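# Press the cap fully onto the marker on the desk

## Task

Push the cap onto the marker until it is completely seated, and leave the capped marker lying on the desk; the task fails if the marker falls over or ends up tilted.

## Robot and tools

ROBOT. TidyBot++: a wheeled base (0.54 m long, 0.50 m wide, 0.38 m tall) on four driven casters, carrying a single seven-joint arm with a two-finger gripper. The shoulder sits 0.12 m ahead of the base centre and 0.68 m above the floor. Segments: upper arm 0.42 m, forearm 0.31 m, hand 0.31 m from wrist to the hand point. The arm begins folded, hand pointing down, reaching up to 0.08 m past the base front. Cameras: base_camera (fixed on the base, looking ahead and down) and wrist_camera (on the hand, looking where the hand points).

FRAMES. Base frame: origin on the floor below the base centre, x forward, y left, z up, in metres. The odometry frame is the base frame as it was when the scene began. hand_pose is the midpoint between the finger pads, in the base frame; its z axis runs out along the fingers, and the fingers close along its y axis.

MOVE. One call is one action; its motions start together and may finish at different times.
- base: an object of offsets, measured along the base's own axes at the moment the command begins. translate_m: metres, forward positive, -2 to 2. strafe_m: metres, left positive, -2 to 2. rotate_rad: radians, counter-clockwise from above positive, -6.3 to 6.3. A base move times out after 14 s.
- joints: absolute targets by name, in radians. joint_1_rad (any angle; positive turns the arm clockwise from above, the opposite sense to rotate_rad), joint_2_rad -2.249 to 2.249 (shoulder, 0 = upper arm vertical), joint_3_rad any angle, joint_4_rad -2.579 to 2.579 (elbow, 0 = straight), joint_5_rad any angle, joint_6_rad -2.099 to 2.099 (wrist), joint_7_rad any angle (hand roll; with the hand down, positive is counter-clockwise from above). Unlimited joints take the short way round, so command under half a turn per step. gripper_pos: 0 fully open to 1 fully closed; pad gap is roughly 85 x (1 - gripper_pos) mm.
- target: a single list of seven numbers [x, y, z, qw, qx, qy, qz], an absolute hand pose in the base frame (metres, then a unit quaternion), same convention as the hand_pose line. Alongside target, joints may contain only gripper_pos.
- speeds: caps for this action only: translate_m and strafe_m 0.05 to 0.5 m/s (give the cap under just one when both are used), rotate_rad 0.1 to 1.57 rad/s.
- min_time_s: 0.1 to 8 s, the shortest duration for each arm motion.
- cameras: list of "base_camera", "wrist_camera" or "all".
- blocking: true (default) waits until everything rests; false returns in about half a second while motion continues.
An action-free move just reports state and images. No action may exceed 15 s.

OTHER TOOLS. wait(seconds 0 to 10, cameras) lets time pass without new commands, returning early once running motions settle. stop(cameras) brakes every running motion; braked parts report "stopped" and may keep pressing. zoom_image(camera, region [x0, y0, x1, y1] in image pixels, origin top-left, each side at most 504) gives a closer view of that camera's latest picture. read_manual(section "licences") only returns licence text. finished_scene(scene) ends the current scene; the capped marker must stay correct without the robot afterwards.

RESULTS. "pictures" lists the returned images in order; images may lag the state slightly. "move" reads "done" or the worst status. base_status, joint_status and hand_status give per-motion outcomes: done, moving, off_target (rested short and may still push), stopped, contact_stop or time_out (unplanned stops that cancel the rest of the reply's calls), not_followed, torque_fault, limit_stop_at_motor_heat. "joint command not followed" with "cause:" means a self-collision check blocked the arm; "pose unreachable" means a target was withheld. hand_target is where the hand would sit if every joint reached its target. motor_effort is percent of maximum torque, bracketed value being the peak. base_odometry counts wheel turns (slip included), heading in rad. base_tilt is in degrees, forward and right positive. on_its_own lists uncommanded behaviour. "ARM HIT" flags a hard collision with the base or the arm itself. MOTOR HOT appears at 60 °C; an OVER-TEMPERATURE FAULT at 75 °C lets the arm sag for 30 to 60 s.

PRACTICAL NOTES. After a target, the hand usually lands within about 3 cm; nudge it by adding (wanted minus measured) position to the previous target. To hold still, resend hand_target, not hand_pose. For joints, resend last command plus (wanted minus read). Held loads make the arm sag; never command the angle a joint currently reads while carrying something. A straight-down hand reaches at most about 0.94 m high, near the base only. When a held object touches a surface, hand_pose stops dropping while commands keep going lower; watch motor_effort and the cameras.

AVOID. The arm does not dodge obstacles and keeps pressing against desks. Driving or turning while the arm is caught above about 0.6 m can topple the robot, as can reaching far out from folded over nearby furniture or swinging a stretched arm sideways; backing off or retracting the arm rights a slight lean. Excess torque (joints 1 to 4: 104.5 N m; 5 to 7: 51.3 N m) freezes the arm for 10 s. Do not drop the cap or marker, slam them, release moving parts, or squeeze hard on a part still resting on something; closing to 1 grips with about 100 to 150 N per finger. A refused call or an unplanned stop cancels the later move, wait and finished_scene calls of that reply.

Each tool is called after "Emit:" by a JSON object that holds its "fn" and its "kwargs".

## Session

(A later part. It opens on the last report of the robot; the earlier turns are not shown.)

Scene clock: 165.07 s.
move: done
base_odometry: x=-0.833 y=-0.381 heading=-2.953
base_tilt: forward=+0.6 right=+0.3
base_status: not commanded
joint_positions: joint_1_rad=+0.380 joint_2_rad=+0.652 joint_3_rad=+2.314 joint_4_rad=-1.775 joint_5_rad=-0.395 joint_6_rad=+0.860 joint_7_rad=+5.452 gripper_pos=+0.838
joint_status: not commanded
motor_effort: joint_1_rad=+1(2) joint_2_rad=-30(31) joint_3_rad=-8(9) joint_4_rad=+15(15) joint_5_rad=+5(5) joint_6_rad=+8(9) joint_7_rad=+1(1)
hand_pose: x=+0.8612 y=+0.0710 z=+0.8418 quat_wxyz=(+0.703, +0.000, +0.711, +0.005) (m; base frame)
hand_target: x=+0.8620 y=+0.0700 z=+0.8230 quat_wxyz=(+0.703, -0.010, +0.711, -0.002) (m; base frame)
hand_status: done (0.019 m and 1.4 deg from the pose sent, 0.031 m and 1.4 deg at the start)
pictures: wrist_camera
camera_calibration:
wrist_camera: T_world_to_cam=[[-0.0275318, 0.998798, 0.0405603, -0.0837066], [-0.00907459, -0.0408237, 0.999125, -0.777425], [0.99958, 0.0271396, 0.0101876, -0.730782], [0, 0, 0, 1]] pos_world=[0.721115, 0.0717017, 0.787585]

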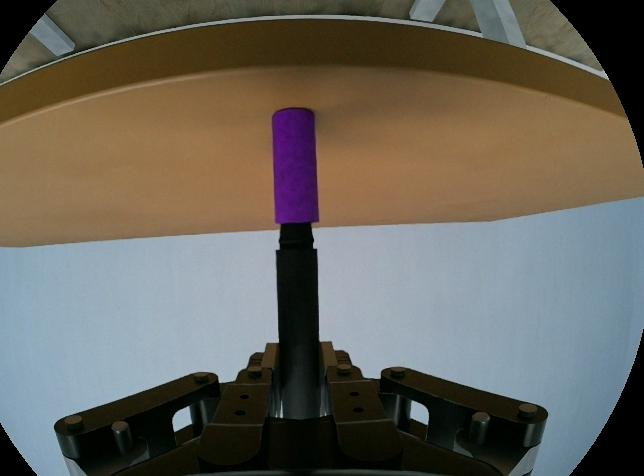

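Emit:
{"fn": "move", "kwargs": {"target": [0.862,0.070,0.809,0.703,-0.010,0.711,-0.002]}}

Emit:
{"fn": "move", "kwargs": {"target": [0.862,0.070,0.793,0.703,-0.010,0.711,-0.002], "cameras": ["wrist_camera"]}}

Emit:
{"fn": "zoom_image", "kwargs": {"camera": "wrist_camera", "region": [230, 160, 370, 300]}}

Emit:
{"fn": "move", "kwargs": {"target": [0.862,0.070,0.775,0.695,-0.010,0.719,-0.002]}}

Emit:
{"fn": "move", "kwargs": {"target": [0.862,0.070,0.755,0.685,-0.010,0.728,-0.002], "cameras": ["wrist_camera"]}}

Emit:
{"fn": "zoom_image", "kwargs": {"camera": "wrist_camera", "region": [230, 160, 370, 300]}}

Scene clock: 166.20 s.
move: done
base_odometry: x=-0.833 y=-0.381 heading=-2.953
base_tilt: forward=+0.5 right=+0.3
base_status: not commanded
joint_positions: joint_1_rad=+0.380 joint_2_rad=+0.681 joint_3_rad=+2.303 joint_4_rad=-1.788 joint_5_rad=-0.370 joint_6_rad=+0.901 joint_7_rad=+5.452 gripper_pos=+0.838
joint_status: not commanded
motor_effort: joint_1_rad=+2(2) joint_2_rad=-29(31) joint_3_rad=-8(9) joint_4_rad=+14(15) joint_5_rad=+5(5) joint_6_rad=+8(8) joint_7_rad=+1(1)
hand_pose: x=+0.8613 y=+0.0732 z=+0.8320 quat_wxyz=(+0.706, -0.001, +0.708, +0.005) (m; base frame)
hand_target: x=+0.8620 y=+0.0700 z=+0.8090 quat_wxyz=(+0.703, -0.010, +0.711, -0.002) (m; base frame)
hand_status: done (0.023 m and 1.4 deg from the pose sent, 0.033 m and 1.4 deg at the start)
pictures: none

Scene clock: 166.90 s.
move: done
base_odometry: x=-0.833 y=-0.381 heading=-2.953
base_tilt: forward=+0.6 right=+0.3
base_status: not commanded
joint_positions: joint_1_rad=+0.381 joint_2_rad=+0.709 joint_3_rad=+2.286 joint_4_rad=-1.795 joint_5_rad=-0.338 joint_6_rad=+0.953 joint_7_rad=+5.452 gripper_pos=+0.838
joint_status: not commanded
motor_effort: joint_1_rad=+1(2) joint_2_rad=-28(30) joint_3_rad=-8(8) joint_4_rad=+12(14) joint_5_rad=+4(5) joint_6_rad=+6(8) joint_7_rad=+1(1)
hand_pose: x=+0.8621 y=+0.0744 z=+0.8313 quat_wxyz=(+0.716, +0.000, +0.698, +0.004) (m; base frame)
hand_target: x=+0.8620 y=+0.0700 z=+0.7930 quat_wxyz=(+0.703, -0.010, +0.711, -0.002) (m; base frame)
hand_status: done (0.039 m and 2.4 deg from the pose sent, 0.039 m and 1.4 deg at the start)
pictures: wrist_camera
camera_calibration:
wrist_camera: T_world_to_cam=[[-0.0275765, 0.998931, 0.037101, -0.0838047], [-0.0446513, -0.038309, 0.998268, -0.735471], [0.998622, 0.0258721, 0.04566, -0.76021], [0, 0, 0, 1]] pos_world=[0.724012, 0.0752082, 0.772017]

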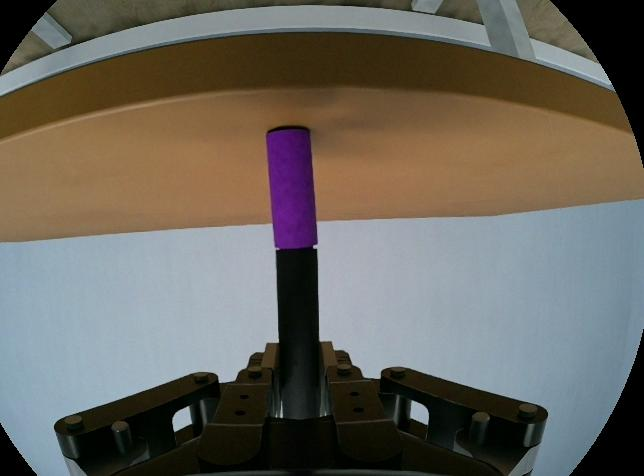

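Scaled by 3.600.

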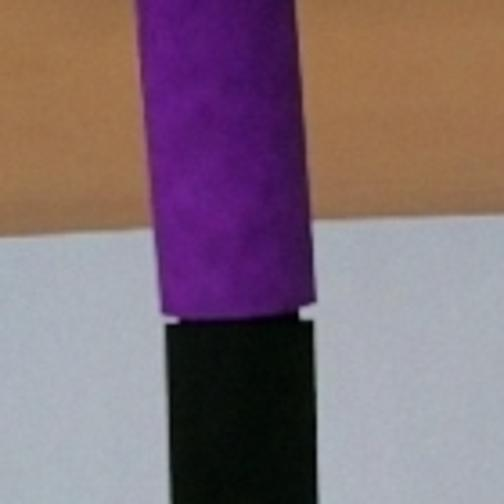

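Scene clock: 167.50 s.
move: done
base_odometry: x=-0.833 y=-0.381 heading=-2.953
base_tilt: forward=+0.5 right=+0.3
base_status: not commanded
joint_positions: joint_1_rad=+0.381 joint_2_rad=+0.718 joint_3_rad=+2.283 joint_4_rad=-1.796 joint_5_rad=-0.331 joint_6_rad=+0.971 joint_7_rad=+5.452 gripper_pos=+0.838
joint_status: not commanded
motor_effort: joint_1_rad=+1(1) joint_2_rad=-25(28) joint_3_rad=-7(8) joint_4_rad=+11(12) joint_5_rad=+3(4) joint_6_rad=+4(6) joint_7_rad=+0(1)
hand_pose: x=+0.8624 y=+0.0736 z=+0.8306 quat_wxyz=(+0.719, +0.001, +0.695, +0.003) (m; base frame)
hand_target: x=+0.8620 y=+0.0700 z=+0.7750 quat_wxyz=(+0.695, -0.010, +0.719, -0.002) (m; base frame)
hand_status: done (0.056 m and 4.1 deg from the pose sent, 0.056 m and 3.6 deg at the start)
pictures: none

Scene clock: 168.13 s.
move: done
base_odometry: x=-0.833 y=-0.381 heading=-2.953
base_tilt: forward=+0.5 right=+0.3
base_status: not commanded
joint_positions: joint_1_rad=+0.381 joint_2_rad=+0.728 joint_3_rad=+2.281 joint_4_rad=-1.797 joint_5_rad=-0.323 joint_6_rad=+0.988 joint_7_rad=+5.453 gripper_pos=+0.838
joint_status: not commanded
motor_effort: joint_1_rad=+2(3) joint_2_rad=-23(25) joint_3_rad=-6(7) joint_4_rad=+10(11) joint_5_rad=+2(3) joint_6_rad=+3(5) joint_7_rad=+1(1)
hand_pose: x=+0.8632 y=+0.0723 z=+0.8296 quat_wxyz=(+0.721, +0.003, +0.693, +0.001) (m; base frame)
hand_target: x=+0.8620 y=+0.0700 z=+0.7550 quat_wxyz=(+0.685, -0.010, +0.728, -0.002) (m; base frame)
hand_status: done (0.075 m and 6.0 deg from the pose sent, 0.076 m and 5.5 deg at the start)
pictures: wrist_camera
camera_calibration:
wrist_camera: T_world_to_cam=[[-0.0196257, 0.99909, 0.0378573, -0.0890119], [-0.0610434, -0.0389913, 0.997373, -0.718999], [0.997942, 0.0172632, 0.0617531, -0.773445], [0, 0, 0, 1]] pos_world=[0.726216, 0.0742483, 0.768243]

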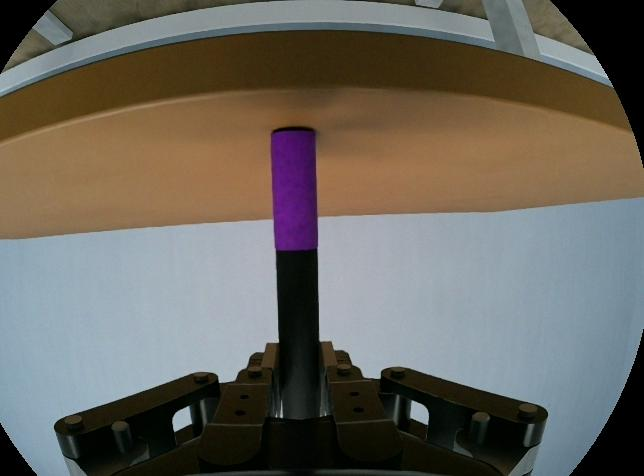

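Scaled by 3.600.

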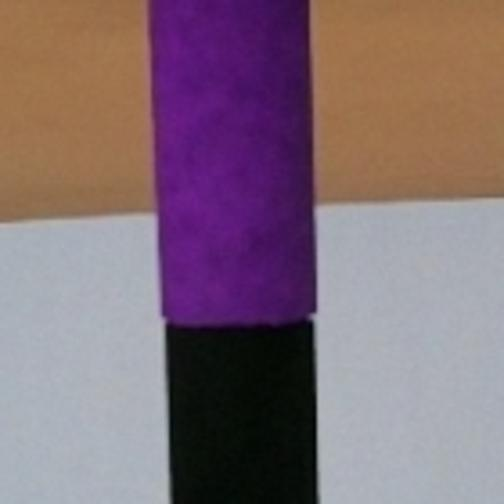

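Near seated; push further as before.

Emit:
{"fn": "move", "kwargs": {"target": [0.862,0.072,0.732,0.680,-0.006,0.733,0.0]}}

Emit:
{"fn": "move", "kwargs": {"target": [0.862,0.070,0.708,0.678,-0.010,0.735,-0.001], "cameras": ["wrist_camera"]}}

Emit:
{"fn": "zoom_image", "kwargs": {"camera": "wrist_camera", "region": [230, 160, 370, 300]}}

Emit:
{"fn": "move", "kwargs": {"target": [0.862,0.070,0.80,0.704,-0.010,0.710,0.0]}}

Emit:
{"fn": "move", "kwargs": {"target": [0.862,0.070,0.835,0.704,-0.010,0.710,0.0], "cameras": ["wrist_camera"]}}

Emit:
{"fn": "zoom_image", "kwargs": {"camera": "wrist_camera", "region": [230, 160, 370, 300]}}

Scene clock: 169.17 s.
move: off_target
base_odometry: x=-0.833 y=-0.381 heading=-2.953
base_tilt: forward=+0.5 right=+0.3
base_status: not commanded
joint_positions: joint_1_rad=+0.381 joint_2_rad=+0.758 joint_3_rad=+2.268 joint_4_rad=-1.800 joint_5_rad=-0.296 joint_6_rad=+1.040 joint_7_rad=+5.453 gripper_pos=+0.838
joint_status: not commanded
motor_effort: joint_1_rad=+3(3) joint_2_rad=-20(23) joint_3_rad=-4(5) joint_4_rad=+8(10) joint_5_rad=+0(1) joint_6_rad=+2(3) joint_7_rad=+1(1)
hand_pose: x=+0.8644 y=+0.0710 z=+0.8286 quat_wxyz=(+0.731, +0.008, +0.683, -0.001) (m; base frame)
hand_target: x=+0.8620 y=+0.0720 z=+0.7320 quat_wxyz=(+0.680, -0.006, +0.733, +0.000) (m; base frame)
hand_status: off_target (0.097 m and 8.3 deg from the pose sent, 0.098 m and 6.7 deg at the start)
pictures: none

Scene clock: 169.97 s.
move: off_target
base_odometry: x=-0.833 y=-0.381 heading=-2.953
base_tilt: forward=+0.5 right=+0.3
base_status: not commanded
joint_positions: joint_1_rad=+0.386 joint_2_rad=+0.807 joint_3_rad=+2.239 joint_4_rad=-1.801 joint_5_rad=-0.245 joint_6_rad=+1.106 joint_7_rad=+5.479 gripper_pos=+0.838
joint_status: not commanded
motor_effort: joint_1_rad=+0(2) joint_2_rad=-16(19) joint_3_rad=-4(5) joint_4_rad=+6(8) joint_5_rad=-2(2) joint_6_rad=-2(2) joint_7_rad=+0(1)
hand_pose: x=+0.8660 y=+0.0743 z=+0.8267 quat_wxyz=(+0.744, +0.003, +0.669, -0.005) (m; base frame)
hand_target: x=+0.8620 y=+0.0700 z=+0.7080 quat_wxyz=(+0.678, -0.010, +0.735, -0.001) (m; base frame)
hand_status: off_target (0.119 m and 10.8 deg from the pose sent, 0.121 m and 8.7 deg at the start)
pictures: wrist_camera
camera_calibration:
wrist_camera: T_world_to_cam=[[-0.0132005, 0.999508, 0.0284467, -0.0886865], [-0.126602, -0.0298909, 0.991503, -0.654864], [0.991866, 0.00948697, 0.126935, -0.824116], [0, 0, 0, 1]] pos_world=[0.733334, 0.0768868, 0.756432]

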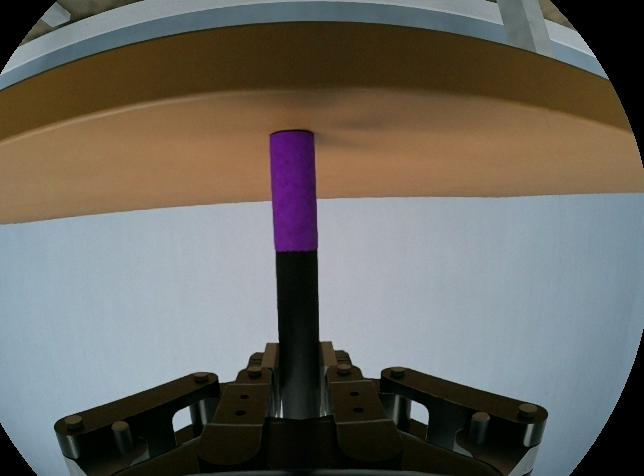

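Scaled by 3.600.

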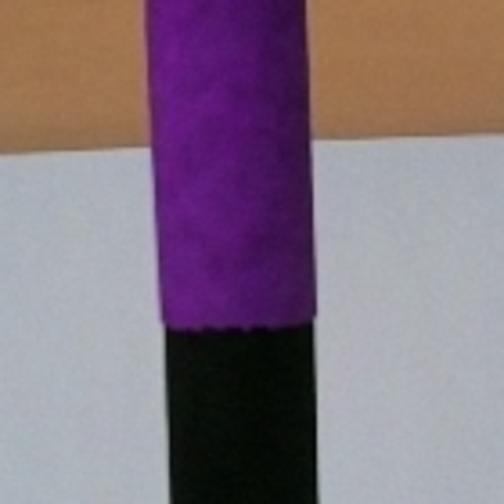

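Scene clock: 171.10 s.
move: done
base_odometry: x=-0.833 y=-0.381 heading=-2.953
base_tilt: forward=+0.5 right=+0.3
base_status: not commanded
joint_positions: joint_1_rad=+0.394 joint_2_rad=+0.775 joint_3_rad=+2.247 joint_4_rad=-1.798 joint_5_rad=-0.260 joint_6_rad=+1.033 joint_7_rad=+5.479 gripper_pos=+0.838
joint_status: not commanded
motor_effort: joint_1_rad=+0(2) joint_2_rad=-26(26) joint_3_rad=-9(9) joint_4_rad=+9(9) joint_5_rad=+3(3) joint_6_rad=+4(4) joint_7_rad=+0(1)
hand_pose: x=+0.8655 y=+0.0785 z=+0.8280 quat_wxyz=(+0.733, -0.011, +0.680, +0.000) (m; base frame)
hand_target: x=+0.8620 y=+0.0700 z=+0.8000 quat_wxyz=(+0.704, -0.010, +0.710, +0.000) (m; base frame)
hand_status: done (0.029 m and 4.7 deg from the pose sent, 0.027 m and 6.8 deg at the start)
pictures: none

Scene clock: 171.97 s.
move: done
base_odometry: x=-0.833 y=-0.381 heading=-2.953
base_tilt: forward=+0.5 right=+0.3
base_status: not commanded
joint_positions: joint_1_rad=+0.394 joint_2_rad=+0.714 joint_3_rad=+2.275 joint_4_rad=-1.792 joint_5_rad=-0.316 joint_6_rad=+0.924 joint_7_rad=+5.479 gripper_pos=+0.838
joint_status: not commanded
motor_effort: joint_1_rad=+0(2) joint_2_rad=-28(29) joint_3_rad=-9(9) joint_4_rad=+13(13) joint_5_rad=+4(5) joint_6_rad=+6(8) joint_7_rad=+1(1)
hand_pose: x=+0.8628 y=+0.0800 z=+0.8291 quat_wxyz=(+0.713, -0.021, +0.701, +0.002) (m; base frame)
hand_target: x=+0.8620 y=+0.0700 z=+0.8350 quat_wxyz=(+0.704, -0.010, +0.710, +0.000) (m; base frame)
hand_status: done (0.012 m and 1.9 deg from the pose sent, 0.012 m and 4.7 deg at the start)
pictures: wrist_camera
camera_calibration:
wrist_camera: T_world_to_cam=[[-0.0547113, 0.99849, 0.00500693, -0.0391956], [-0.0360709, -0.00698758, 0.999325, -0.743969], [0.99785, 0.0544937, 0.0363987, -0.755006], [0, 0, 0, 1]] pos_world=[0.724403, 0.0750809, 0.771144]

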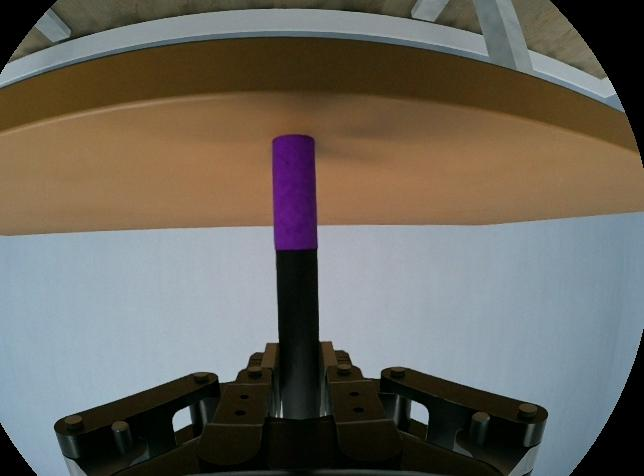

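Scaled by 3.600.

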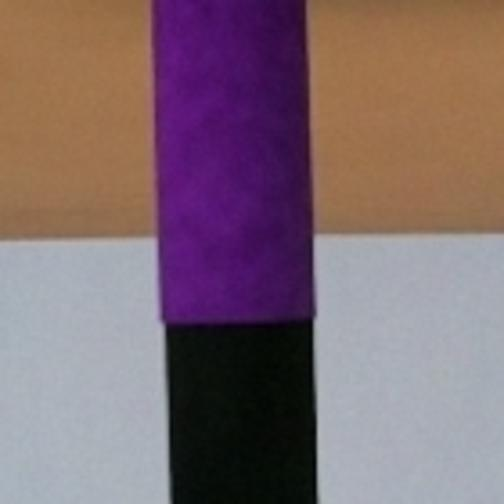

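Emit:
{"fn": "move", "kwargs": {"target": [0.862,0.07,0.82,0.704,-0.01,0.71,0.0], "min_time_s": 1.5, "cameras": ["wrist_camera"]}}

Emit:
{"fn": "move", "kwargs": {"joints": {"gripper_pos":0.72}}}

Emit:
{"fn": "move", "kwargs": {"joints": {"gripper_pos":0.3}, "cameras": ["wrist_camera"]}}

Scene clock: 174.73 s.
move: done
base_odometry: x=-0.833 y=-0.381 heading=-2.953
base_tilt: forward=+0.5 right=+0.3
base_status: not commanded
joint_positions: joint_1_rad=+0.394 joint_2_rad=+0.714 joint_3_rad=+2.275 joint_4_rad=-1.792 joint_5_rad=-0.316 joint_6_rad=+0.924 joint_7_rad=+5.479 gripper_pos=+0.838
joint_status: not commanded
motor_effort: joint_1_rad=+1(2) joint_2_rad=-29(29) joint_3_rad=-9(9) joint_4_rad=+12(13) joint_5_rad=+4(5) joint_6_rad=+6(8) joint_7_rad=+1(1)
hand_pose: x=+0.8628 y=+0.0800 z=+0.8291 quat_wxyz=(+0.713, -0.021, +0.701, +0.002) (m; base frame)
hand_target: x=+0.8620 y=+0.0700 z=+0.8200 quat_wxyz=(+0.704, -0.010, +0.710, +0.000) (m; base frame)
hand_status: done (0.014 m and 1.9 deg from the pose sent, 0.014 m and 1.9 deg at the start)
pictures: wrist_camera
camera_calibration:
wrist_camera: T_world_to_cam=[[-0.0547113, 0.99849, 0.00500693, -0.0391956], [-0.0360709, -0.00698758, 0.999325, -0.743969], [0.99785, 0.0544937, 0.0363987, -0.755006], [0, 0, 0, 1]] pos_world=[0.724403, 0.0750809, 0.771144]

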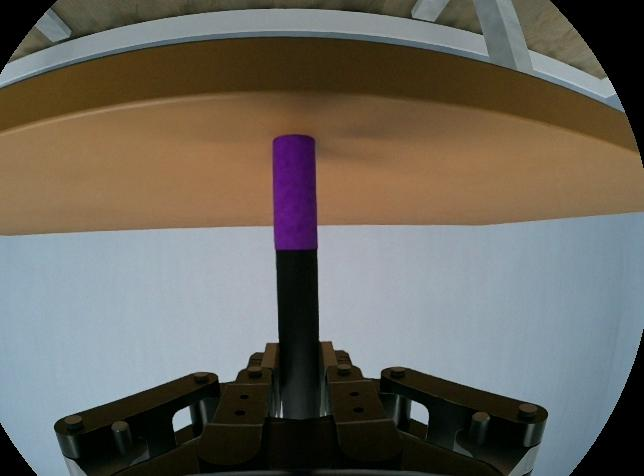

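Scene clock: 175.40 s.
move: done
base_odometry: x=-0.833 y=-0.381 heading=-2.953
base_tilt: forward=+0.6 right=+0.3
base_status: not commanded
joint_positions: joint_1_rad=+0.394 joint_2_rad=+0.714 joint_3_rad=+2.275 joint_4_rad=-1.792 joint_5_rad=-0.316 joint_6_rad=+0.924 joint_7_rad=+5.479 gripper_pos=+0.720
joint_status: all done
motor_effort: joint_1_rad=+2(2) joint_2_rad=-30(30) joint_3_rad=-9(9) joint_4_rad=+14(14) joint_5_rad=+5(6) joint_6_rad=+7(8) joint_7_rad=+1(1)
hand_pose: x=+0.8628 y=+0.0800 z=+0.8291 quat_wxyz=(+0.713, -0.021, +0.701, +0.002) (m; base frame)
hand_target: x=+0.8620 y=+0.0700 z=+0.8200 quat_wxyz=(+0.704, -0.010, +0.710, +0.000) (m; base frame)
hand_status: not commanded
pictures: none

Scene clock: 176.17 s.
move: done
base_odometry: x=-0.833 y=-0.381 heading=-2.953
base_tilt: forward=+0.5 right=+0.3
base_status: not commanded
joint_positions: joint_1_rad=+0.394 joint_2_rad=+0.714 joint_3_rad=+2.275 joint_4_rad=-1.792 joint_5_rad=-0.316 joint_6_rad=+0.924 joint_7_rad=+5.479 gripper_pos=+0.300
joint_status: all done
motor_effort: joint_1_rad=+0(2) joint_2_rad=-30(30) joint_3_rad=-9(9) joint_4_rad=+14(14) joint_5_rad=+5(5) joint_6_rad=+8(8) joint_7_rad=+0(1)
hand_pose: x=+0.8628 y=+0.0800 z=+0.8291 quat_wxyz=(+0.713, -0.021, +0.701, +0.002) (m; base frame)
hand_target: x=+0.8620 y=+0.0700 z=+0.8200 quat_wxyz=(+0.704, -0.010, +0.710, +0.000) (m; base frame)
hand_status: not commanded
pictures: wrist_camera
camera_calibration:
wrist_camera: T_world_to_cam=[[-0.0547113, 0.99849, 0.00500693, -0.0391956], [-0.0360709, -0.00698758, 0.999325, -0.743969], [0.99785, 0.0544937, 0.0363987, -0.755006], [0, 0, 0, 1]] pos_world=[0.724403, 0.0750809, 0.771144]

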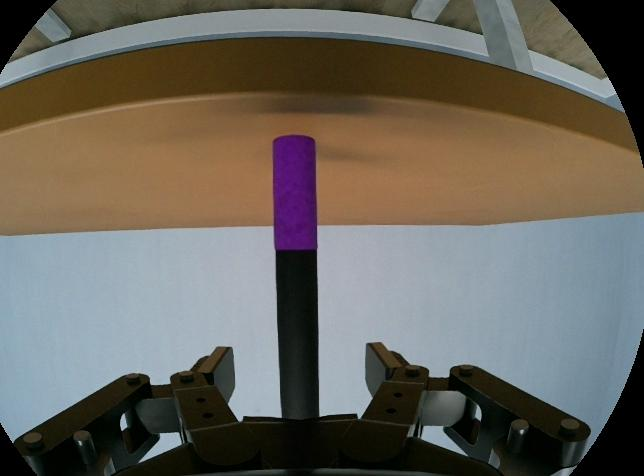

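Emit:
{"fn": "move", "kwargs": {"base": {"translate_m":-0.15}, "speeds": {"translate_m":0.08}, "cameras": ["wrist_camera"]}}

Scene clock: 178.93 s.
move: done
base_odometry: x=-0.685 y=-0.353 heading=-2.953
base_tilt: forward=+0.5 right=+0.3
base_status: done
joint_positions: joint_1_rad=+0.394 joint_2_rad=+0.714 joint_3_rad=+2.275 joint_4_rad=-1.792 joint_5_rad=-0.316 joint_6_rad=+0.924 joint_7_rad=+5.479 gripper_pos=+0.300
joint_status: not commanded
motor_effort: joint_1_rad=+1(2) joint_2_rad=-30(33) joint_3_rad=-9(10) joint_4_rad=+14(15) joint_5_rad=+5(6) joint_6_rad=+8(8) joint_7_rad=+1(1)
hand_pose: x=+0.8628 y=+0.0800 z=+0.8291 quat_wxyz=(+0.713, -0.021, +0.701, +0.002) (m; base frame)
hand_target: x=+0.8620 y=+0.0700 z=+0.8200 quat_wxyz=(+0.704, -0.010, +0.710, +0.000) (m; base frame)
hand_status: not commanded
pictures: wrist_camera
camera_calibration:
wrist_camera: T_world_to_cam=[[-0.0547113, 0.99849, 0.00500693, -0.0391956], [-0.0360709, -0.00698758, 0.999325, -0.743969], [0.99785, 0.0544937, 0.0363987, -0.755006], [0, 0, 0, 1]] pos_world=[0.724403, 0.0750809, 0.771144]

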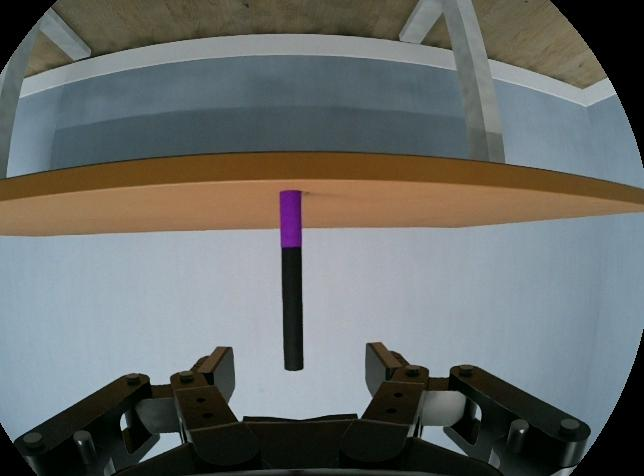

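Standing.

Emit:
{"fn": "finished_scene", "kwargs": {"scene": 2}}

The scene is finished: the task was done.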